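# Fold a skirt in half side to side

## Task

Fold the skirt in half across its width so that one side edge rests on top of the other side edge, within roughly three finger-widths. The folded skirt must lie reasonably flat and entirely on the table, with the lower half flat, and both grippers must have released it at the end.

## Robot and tools

ROBOT. Two arms, left_arm and right_arm, each a six-joint arm with a parallel two-finger gripper. Each arm's base sits near the table edge: left_arm at about (+0.009, +0.262, 0) m and right_arm at about (+0.026, -0.241, 0) m in the scene frame, both facing +x with almost no yaw. The arms can touch or collide with each other; nothing keeps the two grippers apart automatically, and a moderate knock between them, or one gripper closing on the other's fingers, can ruin the scene.

FRAMES. Scene frame: origin at table-top height, midway between the nominal bases, +x out over the table, +z up, +y toward left_arm. Left and right are arm names, not image sides. Fixed cameras and the table use the scene frame. Each gripper's end_effector_position (metres) and end_effector_quat_wxyz are reported in that arm's own base frame. The position is the point between the finger pads, about 1 cm short of the tips; fingers point along gripper +z and close along gripper y. Reported hand poses may be off by a few centimetres, more when stretched out.

ROW LAYOUT. Every motion command uses rows of 14 numbers, each in [-1, 1]: seven for left_arm, then seven for right_arm. Within each seven the order is shoulder, elbow, wrist roll, wrist pitch, waist, wrist yaw, then gripper opening. This order is unusual; follow it strictly. The six joint numbers are offsets, not poses: each is added to that arm's Joint targets as they stood when the action (or move) began, not to the previous row. A value of 1.0 equals 2.224 rad for shoulder, elbow and waist, and 8.485 rad for the three wrist joints, so wrist numbers need to be small. Send 0 for a joint to leave it at its target. The seventh number is an absolute opening: +1 fully open, -1 closed. Sending 0 there is a real command (half open), so repeat the present opening to keep a gripper as it is.

JOINT RANGES (rad): waist -2.618 to 3.054, shoulder 0.000 to 3.142, elbow 0.000 to 3.142, wrist pitch -1.571 to 1.571, wrist yaw -1.571 to 1.571, wrist roll -2.094 to 2.094. Real ends can differ by up to 0.059 rad. An action that would push a joint more than 0.059 rad past its end is rejected for both arms; a too-far request inside that margin is clipped and the result says "joint sent to its limit".

TOOLS.
execute_actions(actions, cameras): actions is a list of actions; each action is a list of up to 15 rows, one per 1/30 s step, with the last row held if fewer are given. An empty list returns state plus all camera images. Joint targets may lag: each joint target stays within 0.339 rad (big joints) or 2.2 rad (wrist) of its measured angle, and targets that would move the hand over 200 mm are scaled back, so large offsets may need several actions.
move(target, speed, blend, opening_speed, grip_force, blocking, cameras): target is one 14-number row or a list of up to 15 rows; every row's offsets count from the same starting Joint targets. speed is the peak rate in rad/s of the joint with furthest to go (0.01 to 12.57, default 0.5), one number or one per target. blend (rad) rounds corners between listed targets; 0 stops at each. opening_speed sets how fast openings change (per second on the -1 to +1 scale, at least 0.2). grip_force is the per-pad force limit in newtons, 10 to 50, one value or one per arm, and stays set; lower forces close slowly. blocking=false returns early while the move continues. Paths ignore obstacles. The result adds a move: line such as done, off_target, moving, held or fault, and limits=held if steps were withheld.
wait(seconds 0 to 10, cameras): lets time pass holding commands; returns early if a running move ends.
stop(cameras): brakes a running move.
zoom_image(camera, region [x0, y0, x1, y1] in pixels, at most 504 by 504): magnifies the latest image of cam_high, cam_low, cam_left_wrist or cam_right_wrist.
read_manual(section): licence texts only.
finished_scene(scene): ends the current scene, giving its integer number; irreversible.

RESULTS. Joint positions, Joint velocities and Joint targets list each arm in the joint order above, plus the gripper opening in metres (0.093 open) and its rate. Joint targets are what the next offsets add to. grip_measured is the gripper motor on the -1 to +1 scale; pads meet near -0.94 and each millimetre of gap adds about 0.0208. Cloth is thin, so a closed reading alone does not prove a grasp; check cameras. Torques include arm weight and wrap at ±28 N m on some joints. "joint command not followed" means the clearance check altered targets. MOTOR HOT appears at 70 °C; at 85 °C that arm folds up and stops working. Cameras: cam_high, cam_low and the two wrist cameras, 896x504.

CAUTIONS. Do not let the skirt slide or drop off the table, and do not leave it off the table. Avoid fast touches, slams and hard presses into the table; a target far beyond contact presses harder. If an arm is stuck pressing, command its targets back past its measured position. Avoid holding the arms stretched out or pushing against things for long, as motors heat. Open the grippers fully once the fold is placed, and move away before ending the scene.

Each tool is called as name(argument=value, ...), one argument or row to a line, values as JSON.

## Session

execute_actions(
  actions=[],
)

Scene clock: 0.00 s.
left_arm: end_effector_position=(+0.3851, +0.0335, +0.0772) grip_measured=+1.000 end_effector_quat_wxyz=(+0.559, -0.077, +0.826, +0.016) | right_arm: end_effector_position=(+0.3884, -0.0147, +0.0709) grip_measured=+1.000 end_effector_quat_wxyz=(+0.554, +0.050, +0.831, -0.009)
Joint names: [shoulder, elbow, wrist roll, wrist pitch, waist, wrist yaw]
Joint positions: left_arm=[1.575 0.357 -0.087 0.834 0.063 -0.055 0.093] | right_arm=[1.609 0.363 0.068 0.849 -0.012 0.06 0.093]
Joint velocities: within noise
Joint torques (N m): no reading
Heat: left arm: 34 °C; right arm: 32 °C.
Joint targets: left_arm=[1.564 0.369 -0.082 0.834 0.062 -0.061] | right_arm=[1.597 0.376 0.063 0.853 -0.012 0.066]
Tool commands: left_gripper/opening=+1.0 right_gripper/opening=+1.0

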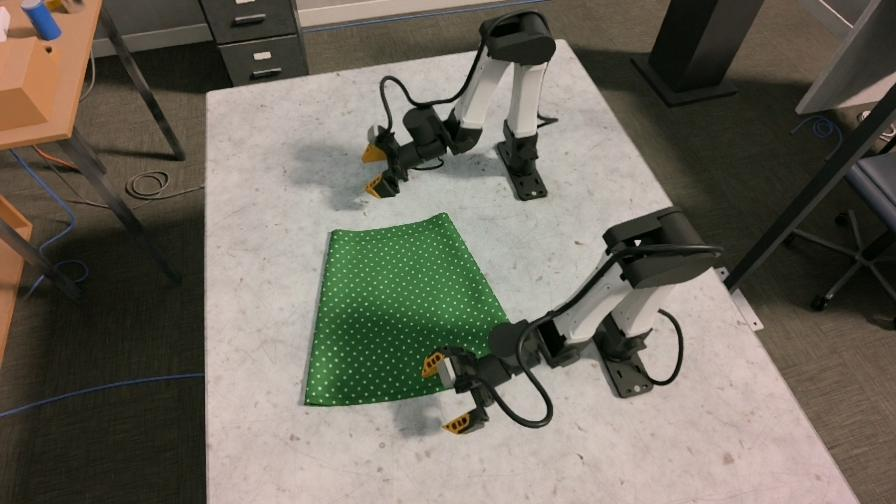

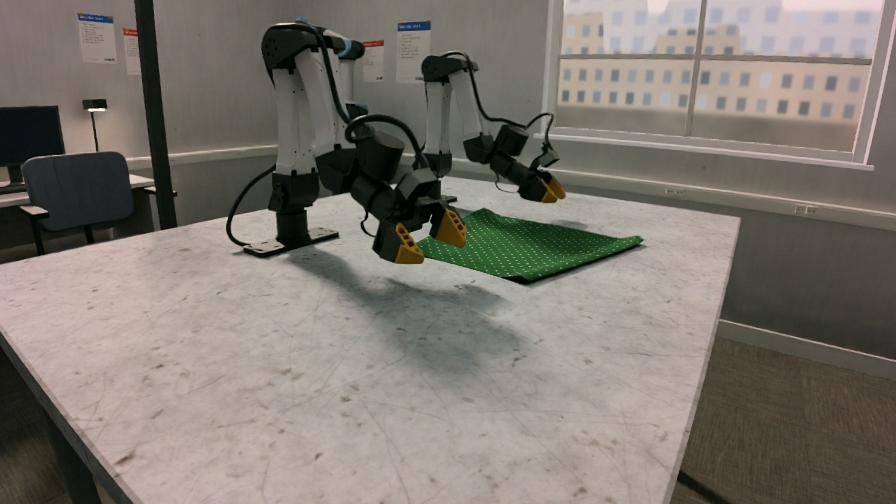

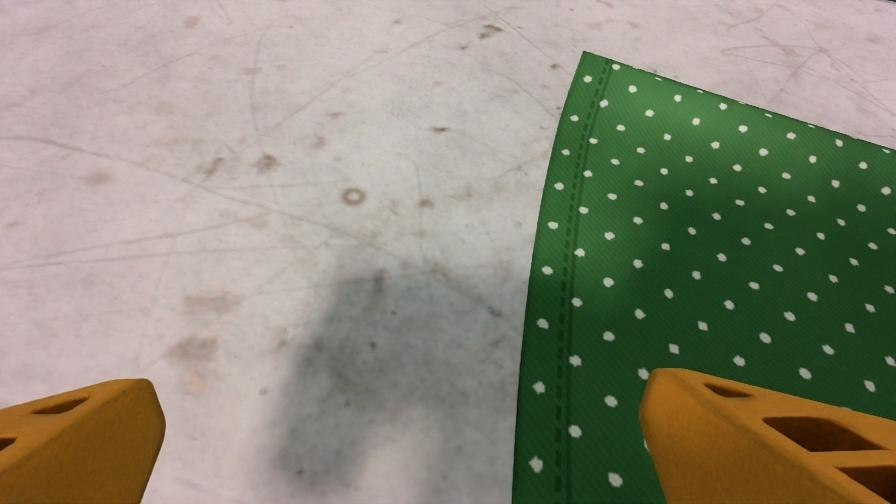

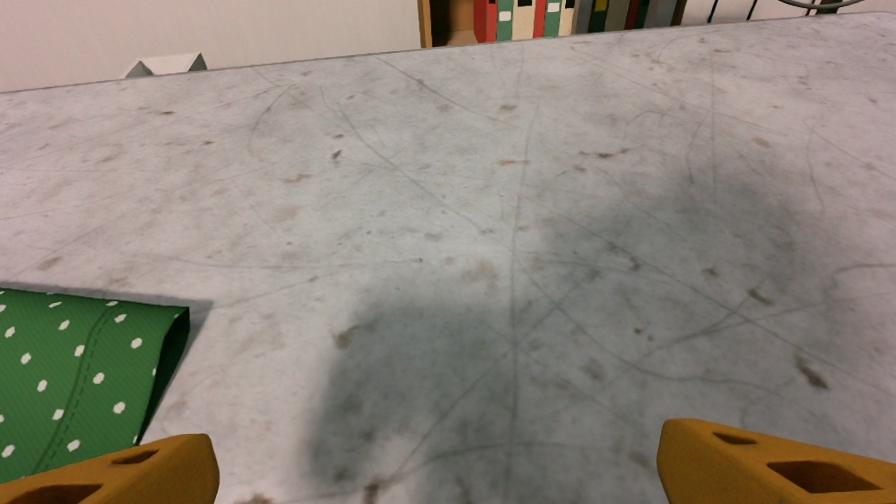

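move(
  target=[-0.25, 0, 0, 0, 0, 0, 1, -0.25, 0, 0, 0, 0, 0, 1],
  speed=0.8,
  cameras=["all"],
)

Scene clock: 51.30 s.
left_arm: end_effector_position=(+0.3489, +0.0333, +0.2758) grip_measured=+1.000 end_effector_quat_wxyz=(+0.764, -0.074, +0.640, +0.012) | right_arm: end_effector_position=(+0.3555, -0.0164, +0.2711) grip_measured=+1.000 end_effector_quat_wxyz=(+0.760, +0.053, +0.647, -0.002)
Joint names: [shoulder, elbow, wrist roll, wrist pitch, waist, wrist yaw]
Joint positions: left_arm=[1.02 0.357 -0.087 0.834 0.063 -0.067 0.093] | right_arm=[1.055 0.363 0.068 0.849 -0.012 0.072 0.093]
Joint torques (N m): left_arm=[-2.32 8.24 0 2.32 0.58 -0.11] | right_arm=[-3.03 6.57 0.08 1.95 -0.08 -0.08]
Heat: left arm: 44 °C; right arm: 45 °C.
Joint targets: left_arm=[1.008 0.369 -0.082 0.834 0.062 -0.061] | right_arm=[1.041 0.376 0.063 0.853 -0.012 0.066]
move: done

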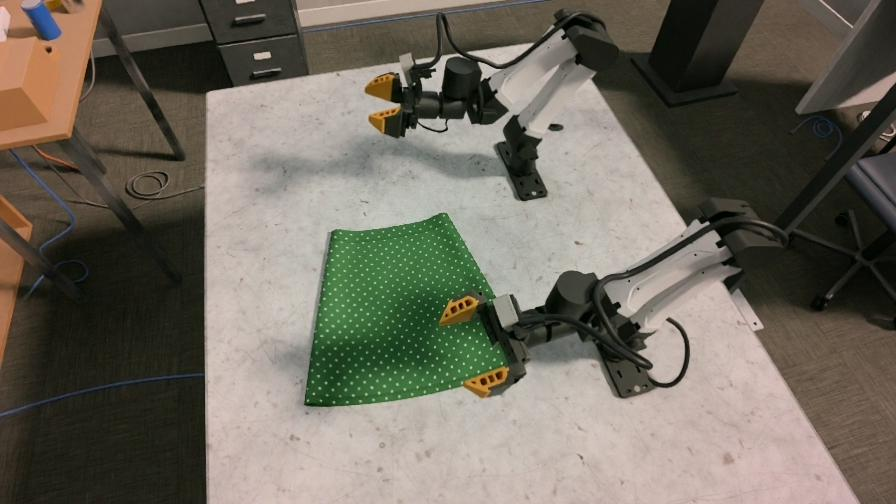

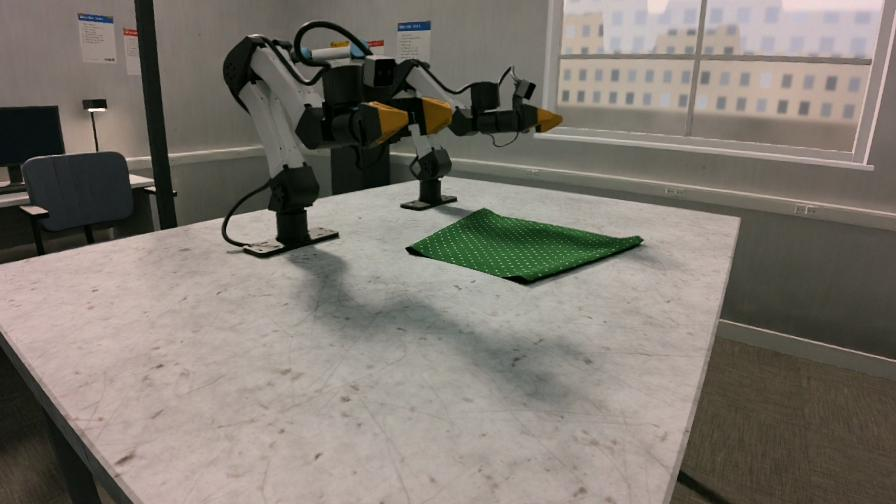

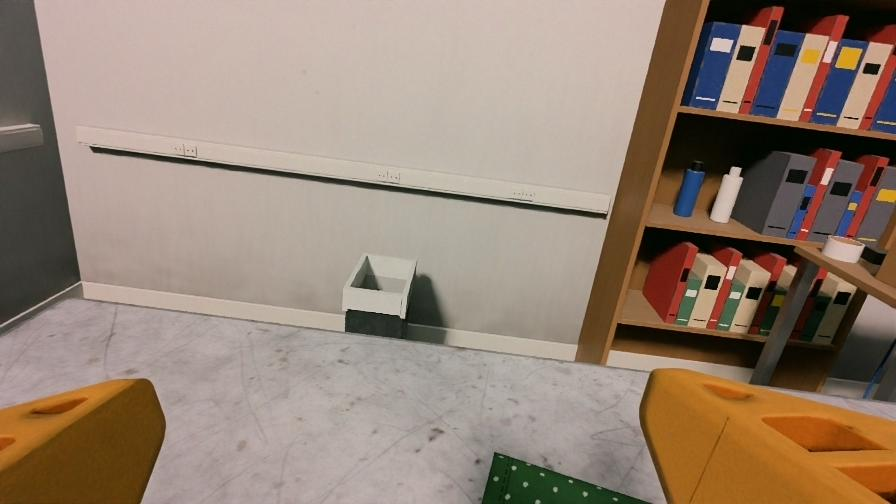

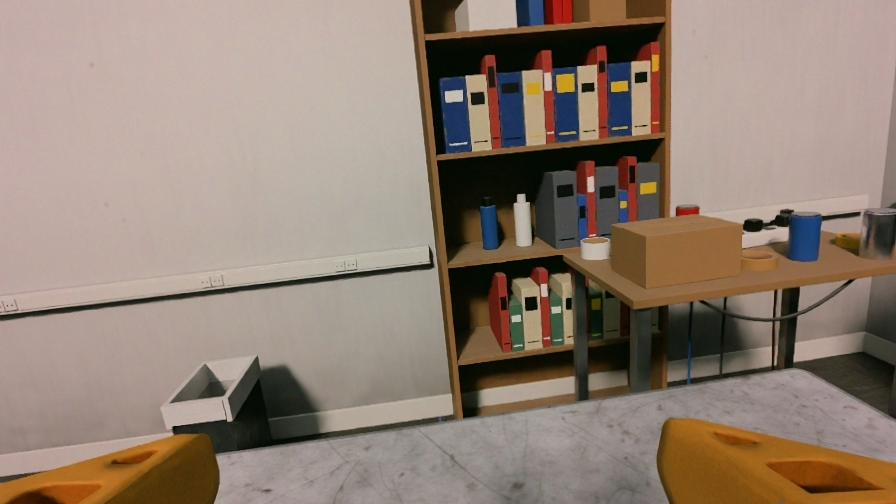

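move(
  target=[0.1685, 0.2933, -0.1923, -0.2408, -0.0642, 0.0072, 0.3, 0.2106, 0.3397, -0.1454, -0.2411, 0.2134, -0.0078, 0.3],
  speed=1.0,
  cameras=["all"],
)

Scene clock: 168.07 s.
left_arm: end_effector_position=(+0.2129, -0.0123, +0.0909) grip_measured=+0.303 end_effector_quat_wxyz=(+0.003, +0.727, -0.686, -0.012) | right_arm: end_effector_position=(+0.2199, +0.1069, +0.0913) grip_measured=+0.301 end_effector_quat_wxyz=(+0.014, +0.724, -0.690, +0.005)
Joint names: [shoulder, elbow, wrist roll, wrist pitch, waist, wrist yaw]
Joint positions: left_arm=[1.377 0.981 -1.695 -1.196 -0.066 -0.01 0.06] | right_arm=[1.501 1.089 -1.154 -1.182 0.465 0.018 0.06]
Joint torques (N m): left_arm=[-2.54 9.72 -0.17 0.2 -0.18 -0.02] | right_arm=[-3.75 7.82 -0.04 0.11 0.31 -0.25]
Heat: left arm: 49 °C; right arm: 50 °C.
Joint targets: left_arm=[1.383 1.021 -1.714 -1.209 -0.080 0.000] | right_arm=[1.509 1.131 -1.171 -1.193 0.463 -0.001]
move: off_target (left_arm, right_arm); left_arm: the elbow is farthest, 0.041 rad from its target; right_arm: the elbow is farthest, 0.043 rad from its target

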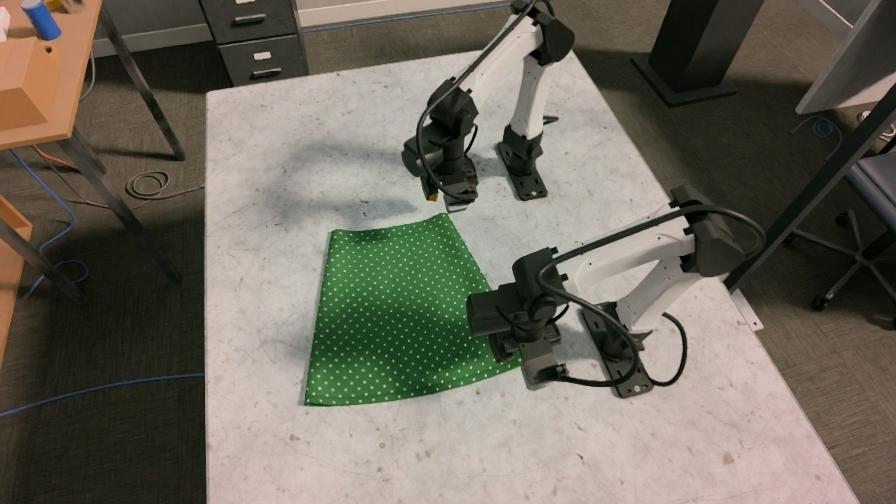

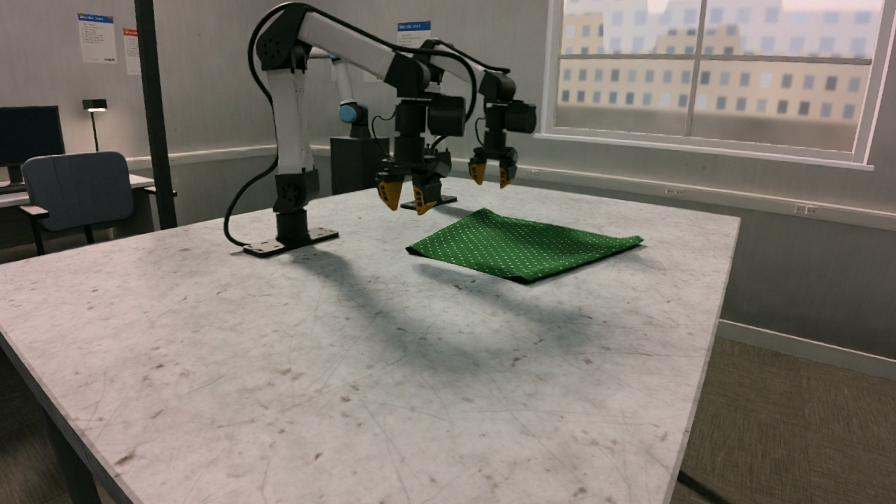

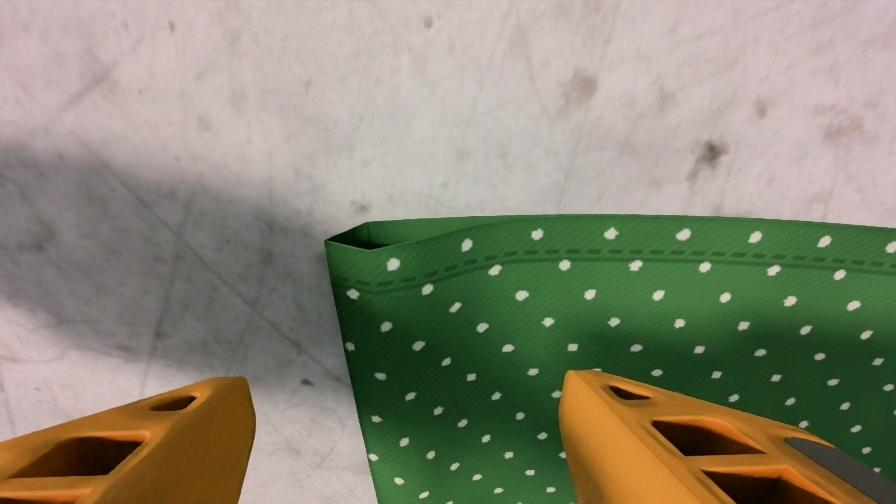

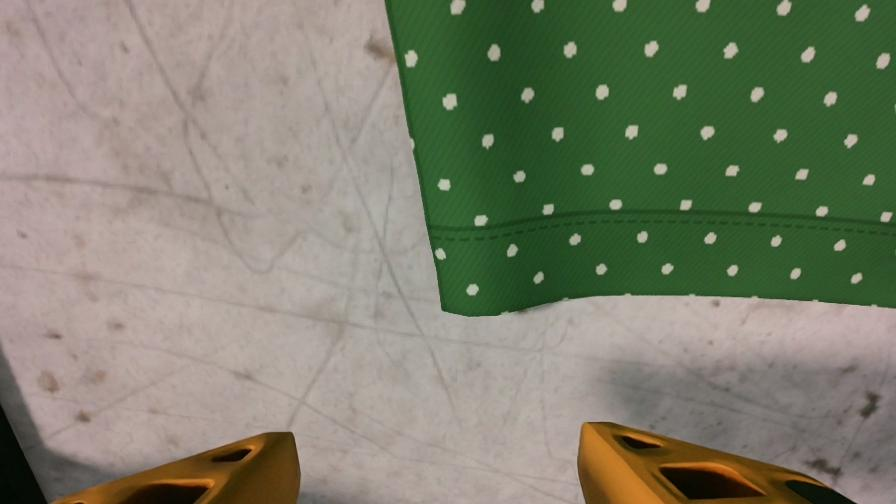

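move(
  target=[-0.0013, -0.0764, -0.0302, 0.0222, -0.1007, 0, -0.3, 0.0409, -0.0751, -0.014, 0.0331, 0.0049, 0, -0.3],
  speed=0.4,
  cameras=["all"],
)

Scene clock: 240.00 s.
left_arm: end_effector_position=(+0.2037, -0.0630, +0.0618) grip_measured=-0.297 end_effector_quat_wxyz=(-0.005, +0.733, -0.681, +0.000) | right_arm: end_effector_position=(+0.2377, +0.1158, +0.0420) grip_measured=-0.299 end_effector_quat_wxyz=(-0.003, +0.763, -0.646, +0.011)
Joint names: [shoulder, elbow, wrist roll, wrist pitch, waist, wrist yaw]
Joint positions: left_arm=[1.377 0.863 -1.951 -1.052 -0.307 -0.009 0.031] | right_arm=[1.595 0.977 -1.272 -0.938 0.465 0.018 0.031]
Joint torques (N m): left_arm=[-2.66 4.48 -0.16 0.68 0.05 -0.03] | right_arm=[-4.52 3.47 -0.03 0.53 0.47 -0.23]
Heat: left arm: 44 °C; right arm: 44 °C.
Joint targets: left_arm=[1.380 0.851 -1.970 -1.020 -0.304 0.000] | right_arm=[1.600 0.964 -1.289 -0.912 0.474 -0.001]
move: done

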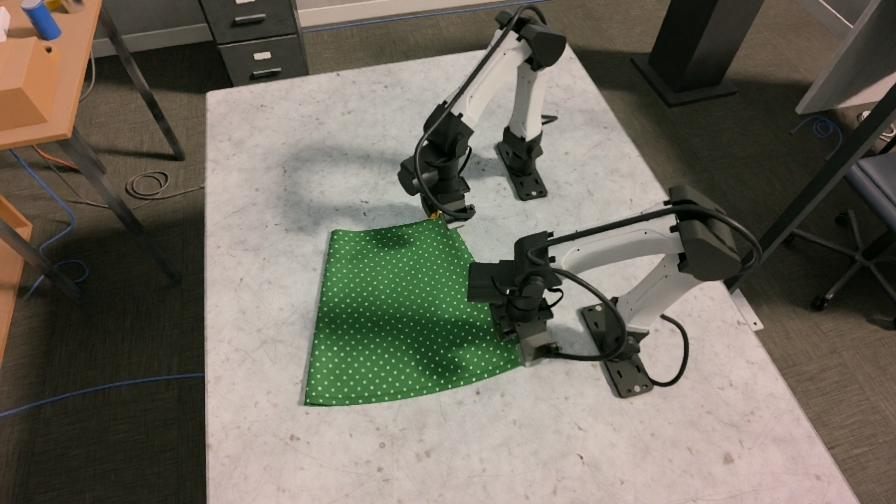

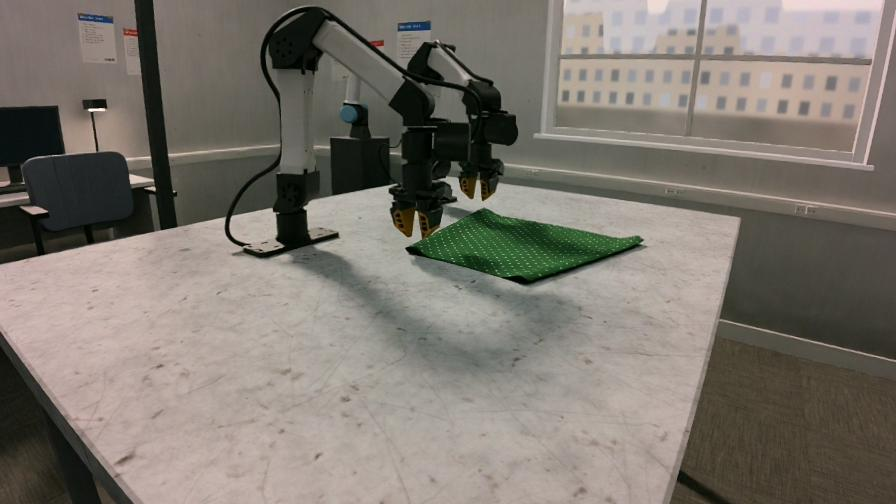

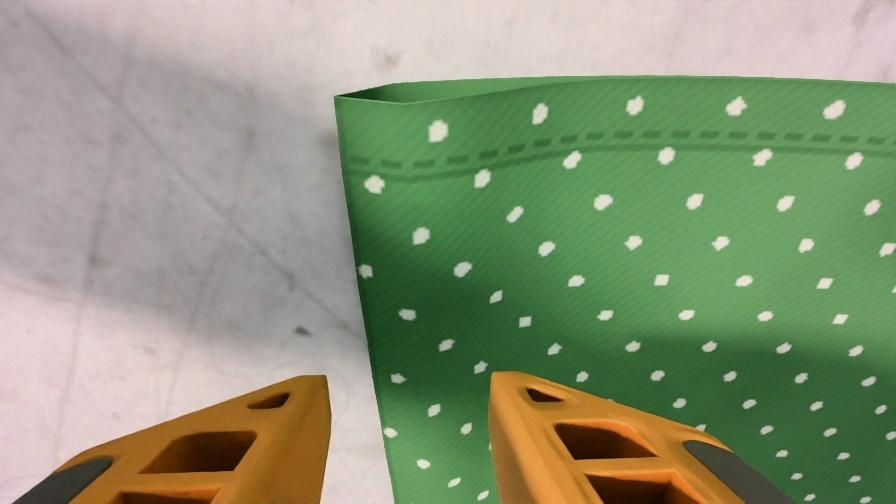

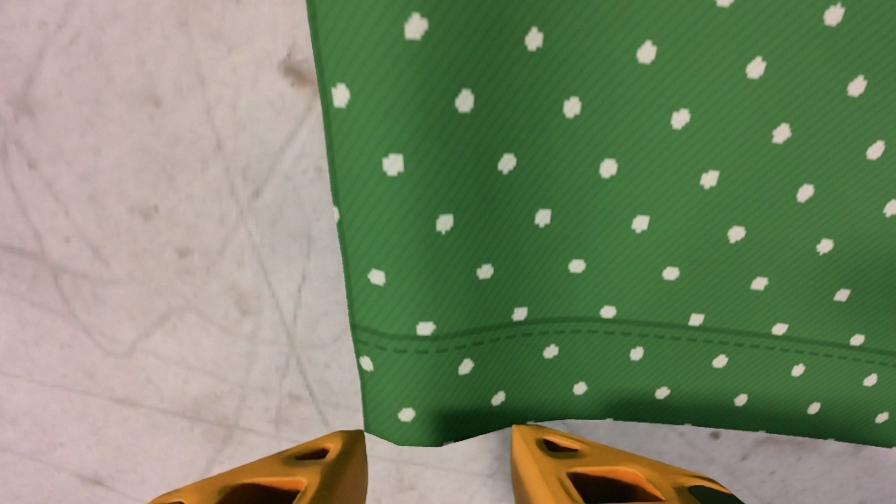

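move(
  target=[0.0054, -0.0661, 0, 0.0181, 0.0400, 0, -0.3, 0.0018, -0.0310, 0, 0.0070, 0.0070, 0, -0.3],
  speed=0.3,
  cameras=["cam_left_wrist","cam_right_wrist"],
)

Scene clock: 274.47 s.
left_arm: end_effector_position=(+0.1957, -0.0439, +0.0246) grip_measured=-0.297 end_effector_quat_wxyz=(-0.003, +0.759, -0.651, -0.002) | right_arm: end_effector_position=(+0.2284, +0.1138, +0.0261) grip_measured=-0.299 end_effector_quat_wxyz=(+0.001, +0.767, -0.642, +0.009)
Joint names: [shoulder, elbow, wrist roll, wrist pitch, waist, wrist yaw]
Joint positions: left_arm=[1.388 0.714 -1.951 -0.898 -0.227 -0.007 0.031] | right_arm=[1.595 0.908 -1.274 -0.878 0.474 0.018 0.031]
Joint torques (N m): left_arm=[-2.43 4.26 -0.15 0.66 1.24 -0.04] | right_arm=[-3.99 3.26 -0.04 0.51 0.5 -0.24]
Heat: left arm: 41 °C; right arm: 40 °C.
Joint targets: left_arm=[1.392 0.704 -1.970 -0.867 -0.215 0.000] | right_arm=[1.604 0.895 -1.289 -0.853 0.489 -0.001]
move: done
Images, in order (width x height): cam_left_wrist 896x504, cam_right_wrist 896x504.

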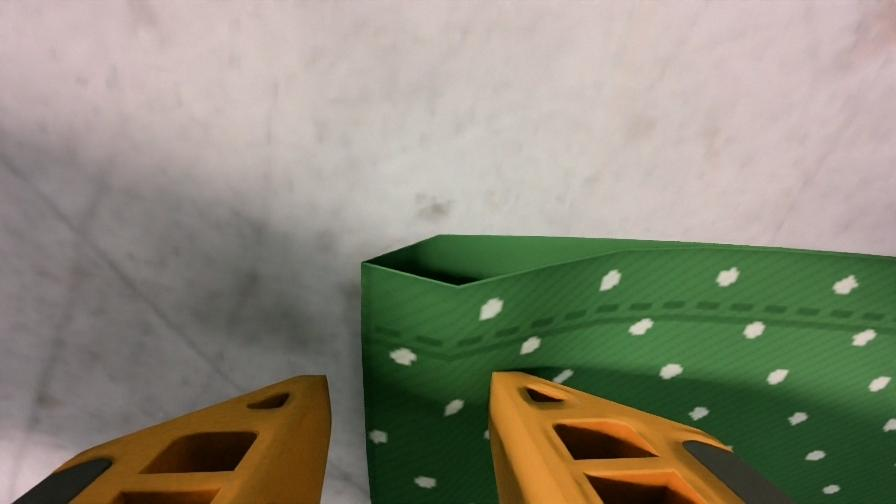

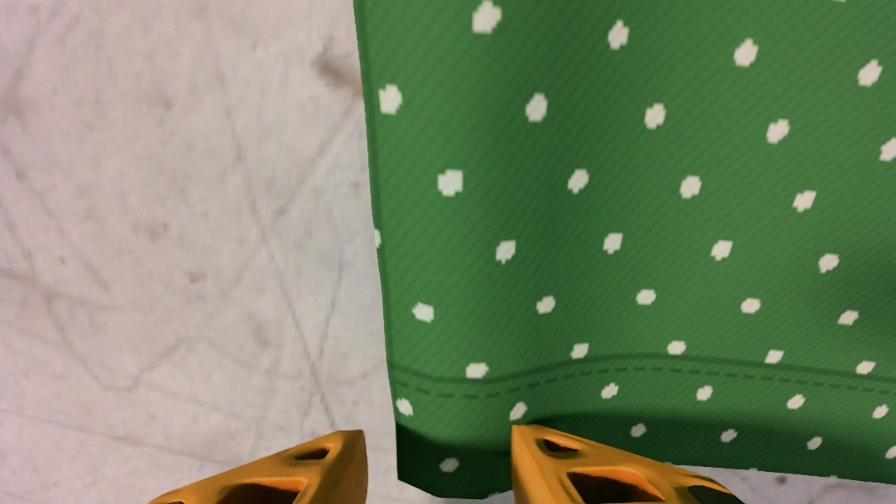

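move(
  target=[0.0144, -0.0184, 0, 0.0087, 0, 0, -0.3, 0.0135, -0.0166, 0, 0.0078, 0, 0, -0.3],
  speed=0.15,
  cameras=["cam_left_wrist","cam_right_wrist"],
)

Scene clock: 291.03 s.
left_arm: end_effector_position=(+0.1943, -0.0436, +0.0151) grip_measured=-0.297 end_effector_quat_wxyz=(-0.001, +0.759, -0.651, -0.005) | right_arm: end_effector_position=(+0.2269, +0.1130, +0.0127) grip_measured=-0.299 end_effector_quat_wxyz=(+0.005, +0.767, -0.642, +0.008)
Joint names: [shoulder, elbow, wrist roll, wrist pitch, waist, wrist yaw]
Joint positions: left_arm=[1.408 0.688 -1.951 -0.858 -0.227 -0.007 0.031] | right_arm=[1.622 0.877 -1.274 -0.829 0.474 0.018 0.031]
Joint torques (N m): left_arm=[-1.44 2.81 -0.14 1.01 1.22 -0.03] | right_arm=[-3.79 2.7 -0.03 0.67 0.51 -0.26]
Heat: left arm: 40 °C; right arm: 39 °C.
Joint targets: left_arm=[1.424 0.663 -1.970 -0.793 -0.215 0.000] | right_arm=[1.634 0.859 -1.289 -0.786 0.489 -0.001]
move: off_target (left_arm, right_arm); left_arm: the wrist pitch is farthest, 0.065 rad from its target; right_arm: the wrist pitch is farthest, 0.042 rad from its target
Images, in order (width x height): cam_left_wrist 896x504, cam_right_wrist 896x504.

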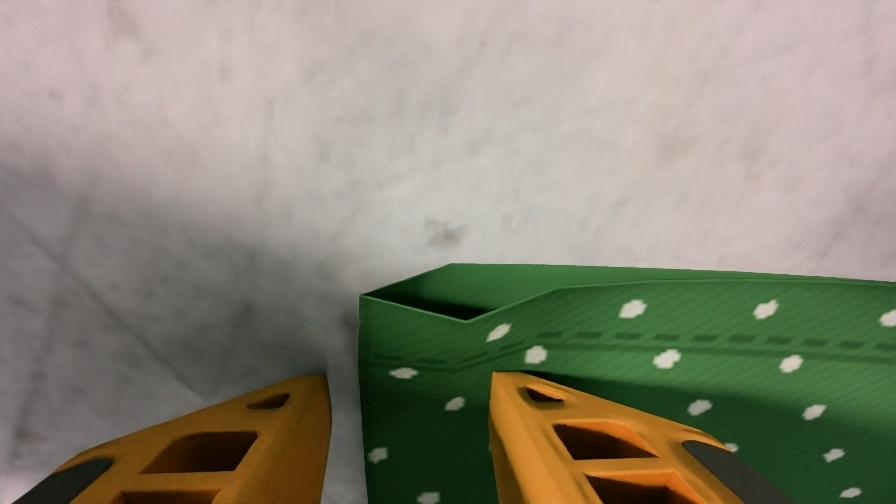

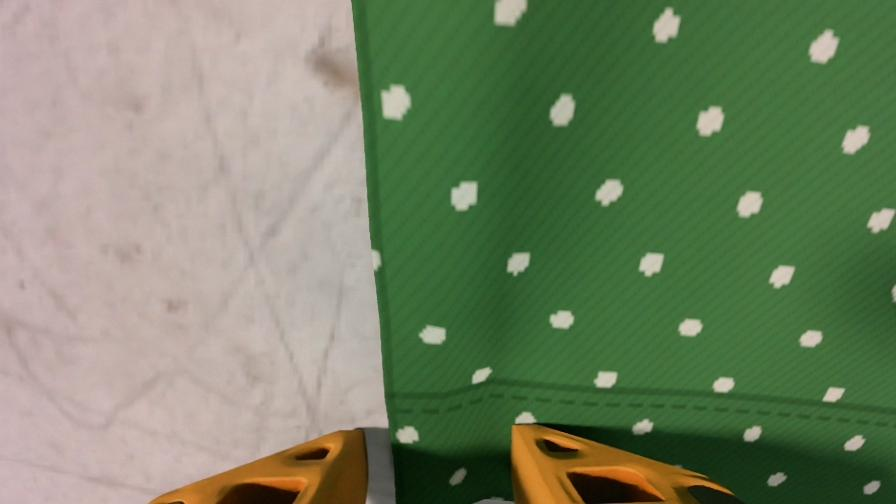

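move(
  target=[0, 0, 0, 0, 0, 0, -1.0, 0.0035, -0.0044, 0, 0.0021, 0, 0, -0.3],
  speed=0.1,
  opening_speed=0.5,
  cameras=["cam_left_wrist","cam_right_wrist"],
)

Scene clock: 299.70 s.
left_arm: end_effector_position=(+0.2107, -0.0433, +0.0155) grip_measured=-0.985 end_effector_quat_wxyz=(-0.022, +0.762, -0.646, +0.021) | right_arm: end_effector_position=(+0.2269, +0.1130, +0.0127) grip_measured=-0.299 end_effector_quat_wxyz=(+0.004, +0.767, -0.642, +0.008)
Joint names: [shoulder, elbow, wrist roll, wrist pitch, waist, wrist yaw]
Joint positions: left_arm=[1.408 0.688 -1.953 -0.792 -0.218 -0.019 0] | right_arm=[1.621 0.876 -1.274 -0.827 0.474 0.018 0.031]
Joint torques (N m): left_arm=[-1.55 2.95 -0.14 0.49 1.22 -0.04] | right_arm=[-3.19 2.06 -0.04 0.8 0.49 -0.25]
Heat: left arm: 39 °C; right arm: 38 °C.
Joint targets: left_arm=[1.424 0.663 -1.970 -0.793 -0.215 0.000] | right_arm=[1.642 0.849 -1.289 -0.769 0.489 -0.001]
move: off_target (right_arm); right_arm: the wrist pitch is farthest, 0.059 rad from its target
Images, in order (width x height): cam_left_wrist 896x504, cam_right_wrist 896x504.

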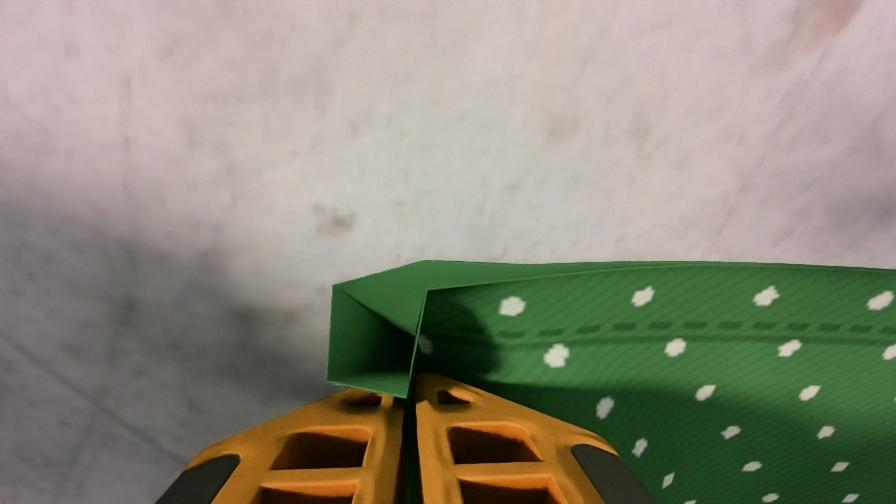

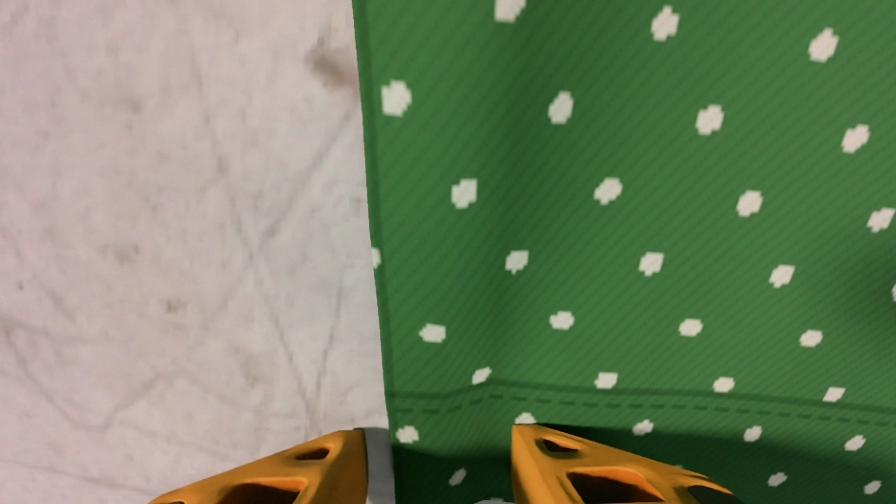

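zoom_image(
  camera="cam_left_wrist",
  region=[250, 220, 600, 504],
)

execute_actions(
  actions=[],
)

Scaled by 1.440 from the camera's 896x504 image, which has a finer 1280x720 frame.

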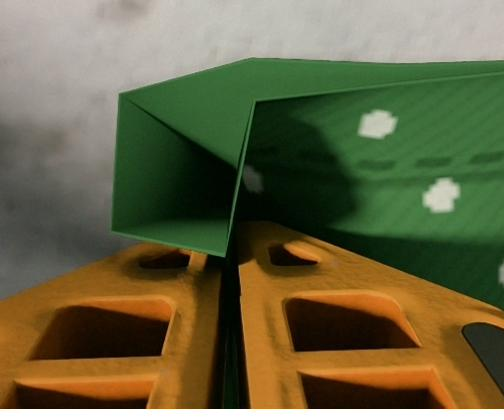

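Scene clock: 309.77 s.
left_arm: end_effector_position=(+0.2107, -0.0433, +0.0155) grip_measured=-0.985 end_effector_quat_wxyz=(-0.022, +0.762, -0.646, +0.021) | right_arm: end_effector_position=(+0.2269, +0.1130, +0.0127) grip_measured=-0.299 end_effector_quat_wxyz=(+0.004, +0.767, -0.642, +0.008)
Joint names: [shoulder, elbow, wrist roll, wrist pitch, waist, wrist yaw]
Joint positions: left_arm=[1.408 0.688 -1.953 -0.792 -0.218 -0.019 0] | right_arm=[1.621 0.876 -1.274 -0.827 0.474 0.018 0.031]
Joint velocities: within noise
Joint torques (N m): left_arm=[-1.55 2.95 -0.14 0.49 1.21 -0.05] | right_arm=[-3.12 2.07 -0.03 0.8 0.49 -0.26]
Heat: left arm: 39 °C; right arm: 38 °C.
Joint targets: left_arm=[1.424 0.663 -1.970 -0.793 -0.215 0.000] | right_arm=[1.642 0.849 -1.289 -0.769 0.489 -0.001]
Tool commands: left_gripper/opening=-1.0 right_gripper/opening=-0.3

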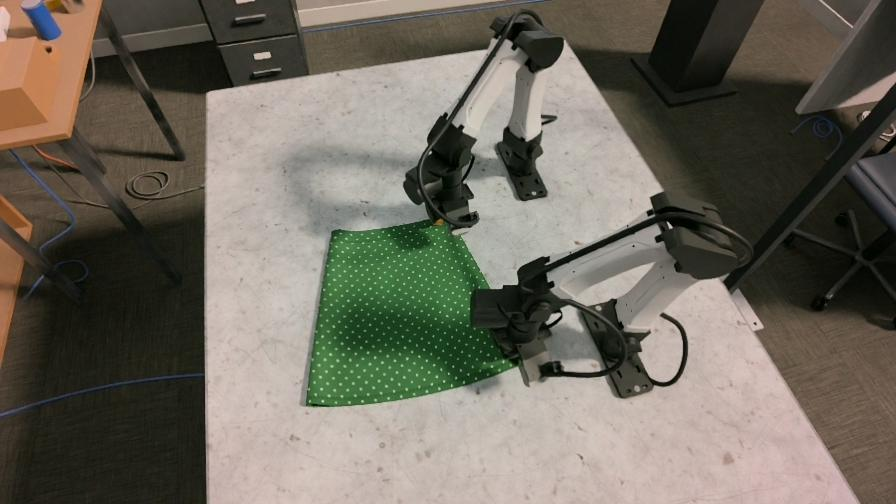

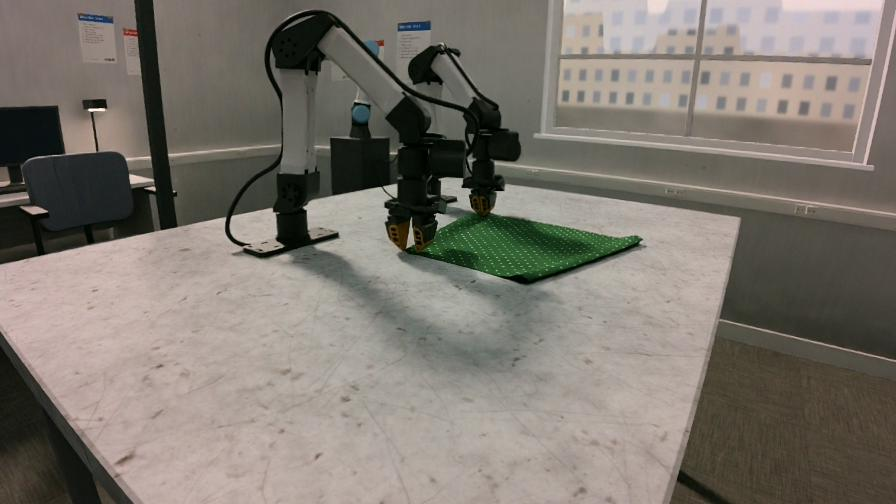

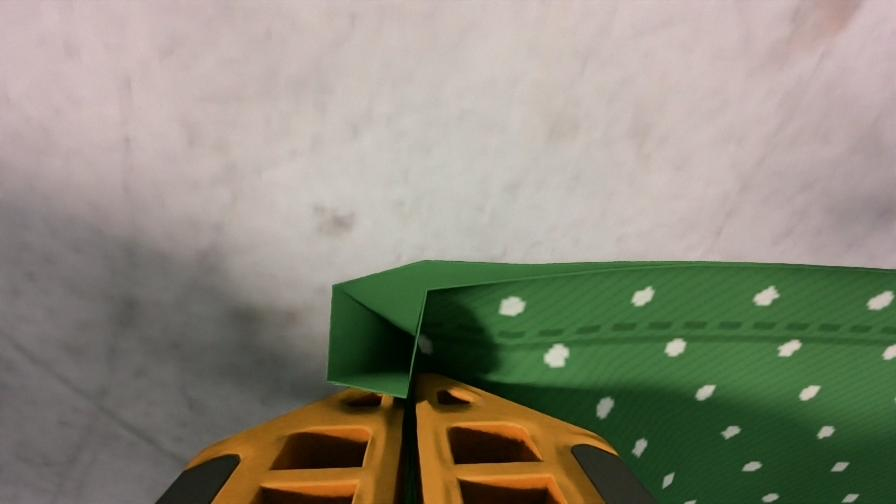

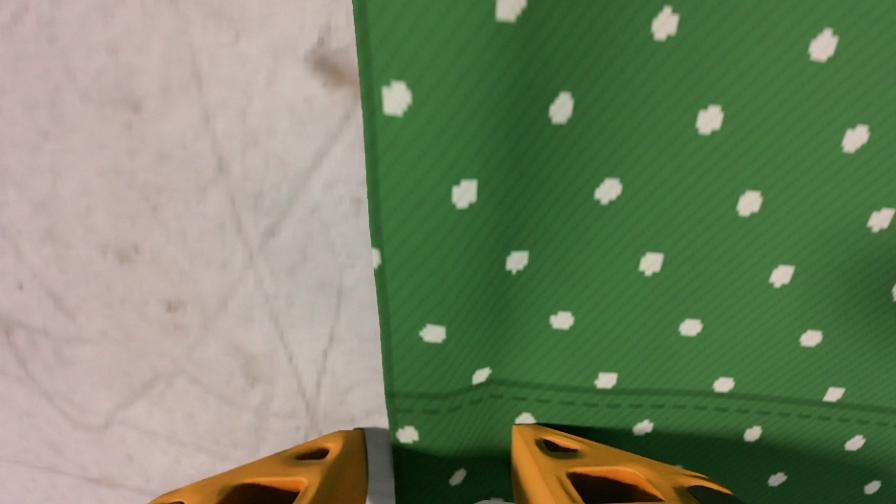

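move(
  target=[0, 0, 0, 0, 0, 0, -1.0, 0, 0, 0, 0, 0, 0, -1.0],
  speed=0.1,
  opening_speed=0.5,
  cameras=["cam_left_wrist","cam_right_wrist"],
)

Scene clock: 315.57 s.
left_arm: end_effector_position=(+0.2107, -0.0433, +0.0155) grip_measured=-0.985 end_effector_quat_wxyz=(-0.022, +0.762, -0.646, +0.021) | right_arm: end_effector_position=(+0.2353, +0.1173, +0.0126) grip_measured=-0.976 end_effector_quat_wxyz=(-0.014, +0.767, -0.642, +0.016)
Joint names: [shoulder, elbow, wrist roll, wrist pitch, waist, wrist yaw]
Joint positions: left_arm=[1.408 0.688 -1.953 -0.792 -0.218 -0.019 0] | right_arm=[1.621 0.874 -1.274 -0.786 0.474 0.018 0]
Joint torques (N m): left_arm=[-1.55 2.95 -0.14 0.49 1.24 -0.04] | right_arm=[-3.36 2.18 -0.01 0.5 0.46 -0.25]
Heat: left arm: 38 °C; right arm: 37 °C.
Joint targets: left_arm=[1.424 0.663 -1.970 -0.793 -0.215 0.000] | right_arm=[1.642 0.849 -1.289 -0.769 0.489 -0.001]
move: done
Images, in order (width x height): cam_left_wrist 896x504, cam_right_wrist 896x504.

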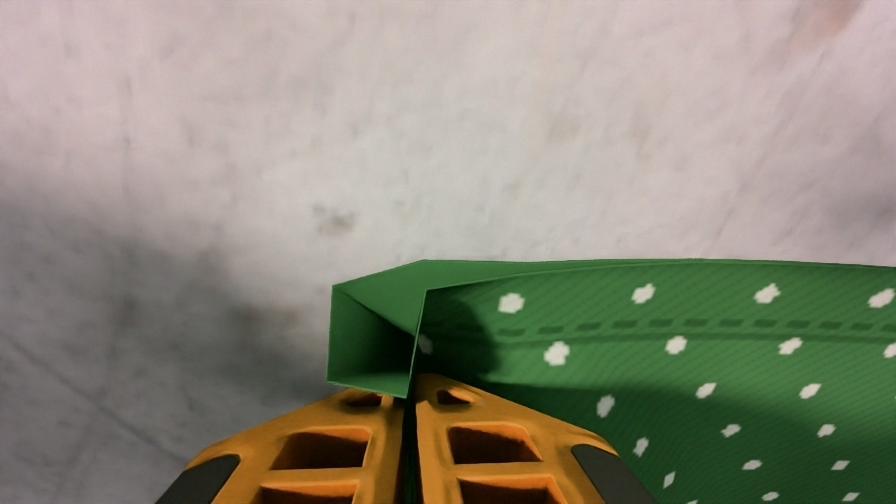

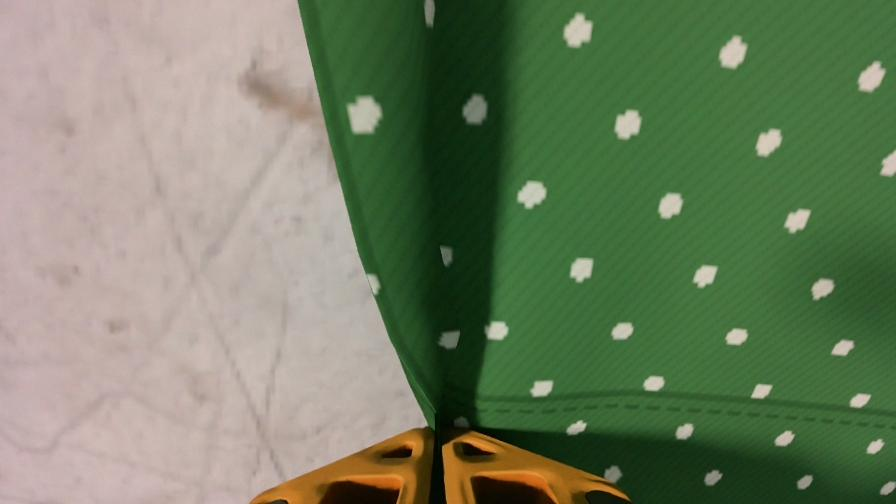

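move(
  target=[-0.0117, 0.1097, 0, -0.0312, 0, 0, -1.0, -0.0297, 0.0971, 0, -0.0318, 0, 0, -1.0],
  speed=0.15,
  cameras=["all"],
)

Scene clock: 330.00 s.
left_arm: end_effector_position=(+0.2113, -0.0455, +0.0577) grip_measured=-0.985 end_effector_quat_wxyz=(-0.001, +0.763, -0.647, -0.006) | right_arm: end_effector_position=(+0.2314, +0.1159, +0.0511) grip_measured=-0.976 end_effector_quat_wxyz=(+0.019, +0.769, -0.639, +0.000)
Joint names: [shoulder, elbow, wrist roll, wrist pitch, waist, wrist yaw]
Joint positions: left_arm=[1.408 0.87 -1.953 -1.042 -0.218 -0.007 0] | right_arm=[1.607 1.027 -1.282 -1.027 0.474 0.015 0]
Joint torques (N m): left_arm=[-3.88 9.18 -0.15 0.19 1.21 -0.04] | right_arm=[-7.82 7.25 -0.03 0.07 0.57 -0.24]
Heat: left arm: 38 °C; right arm: 37 °C.
Joint targets: left_arm=[1.398 0.907 -1.970 -1.058 -0.215 0.000] | right_arm=[1.576 1.065 -1.289 -1.038 0.489 -0.001]
move: off_target (left_arm, right_arm); left_arm: the elbow is farthest, 0.037 rad from its target; right_arm: the elbow is farthest, 0.038 rad from its target

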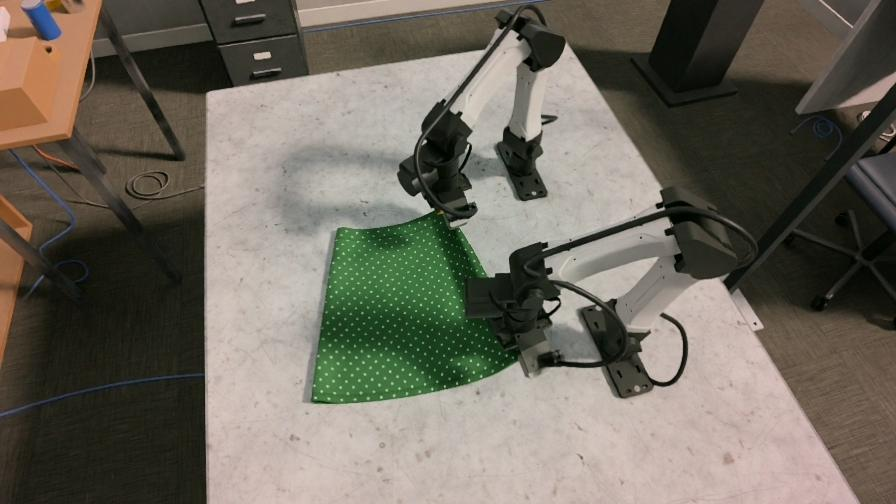

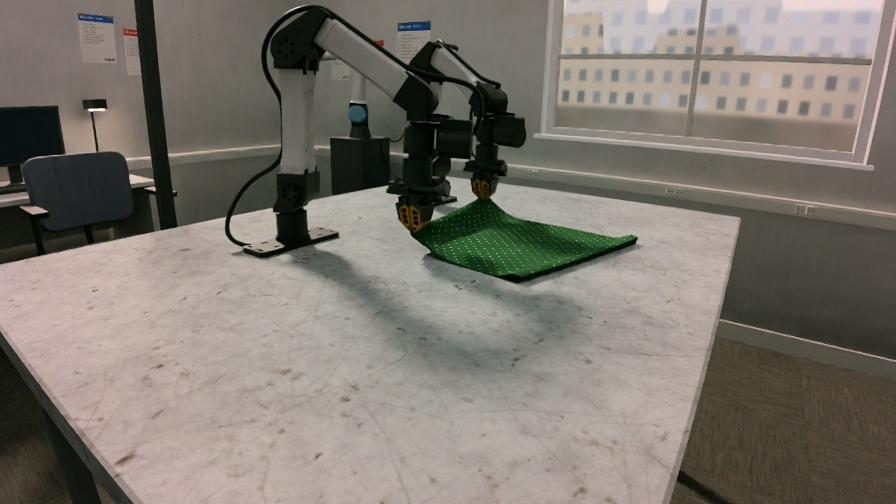

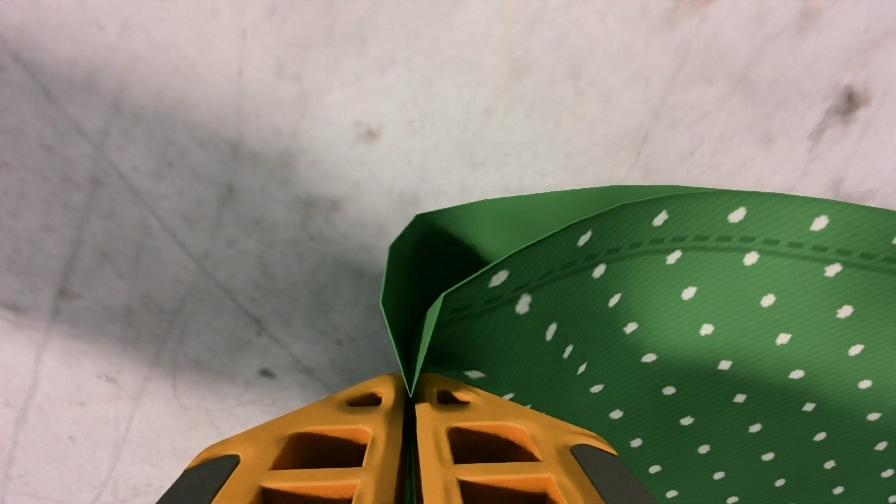

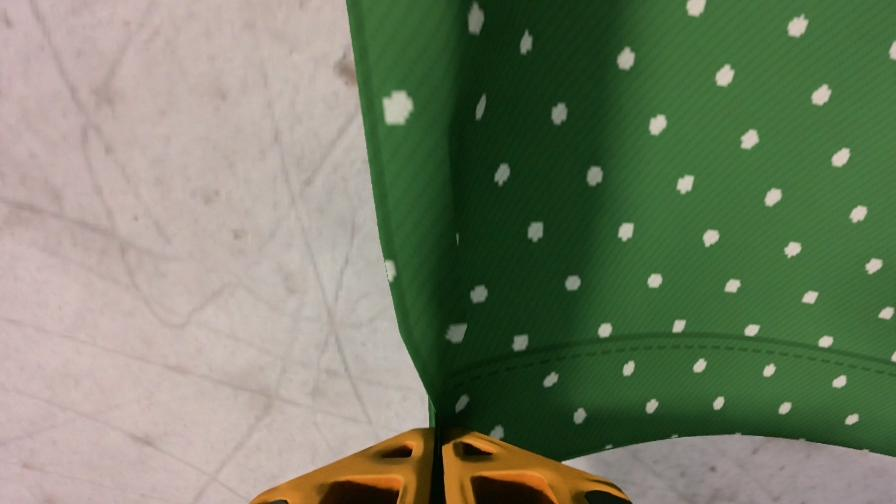

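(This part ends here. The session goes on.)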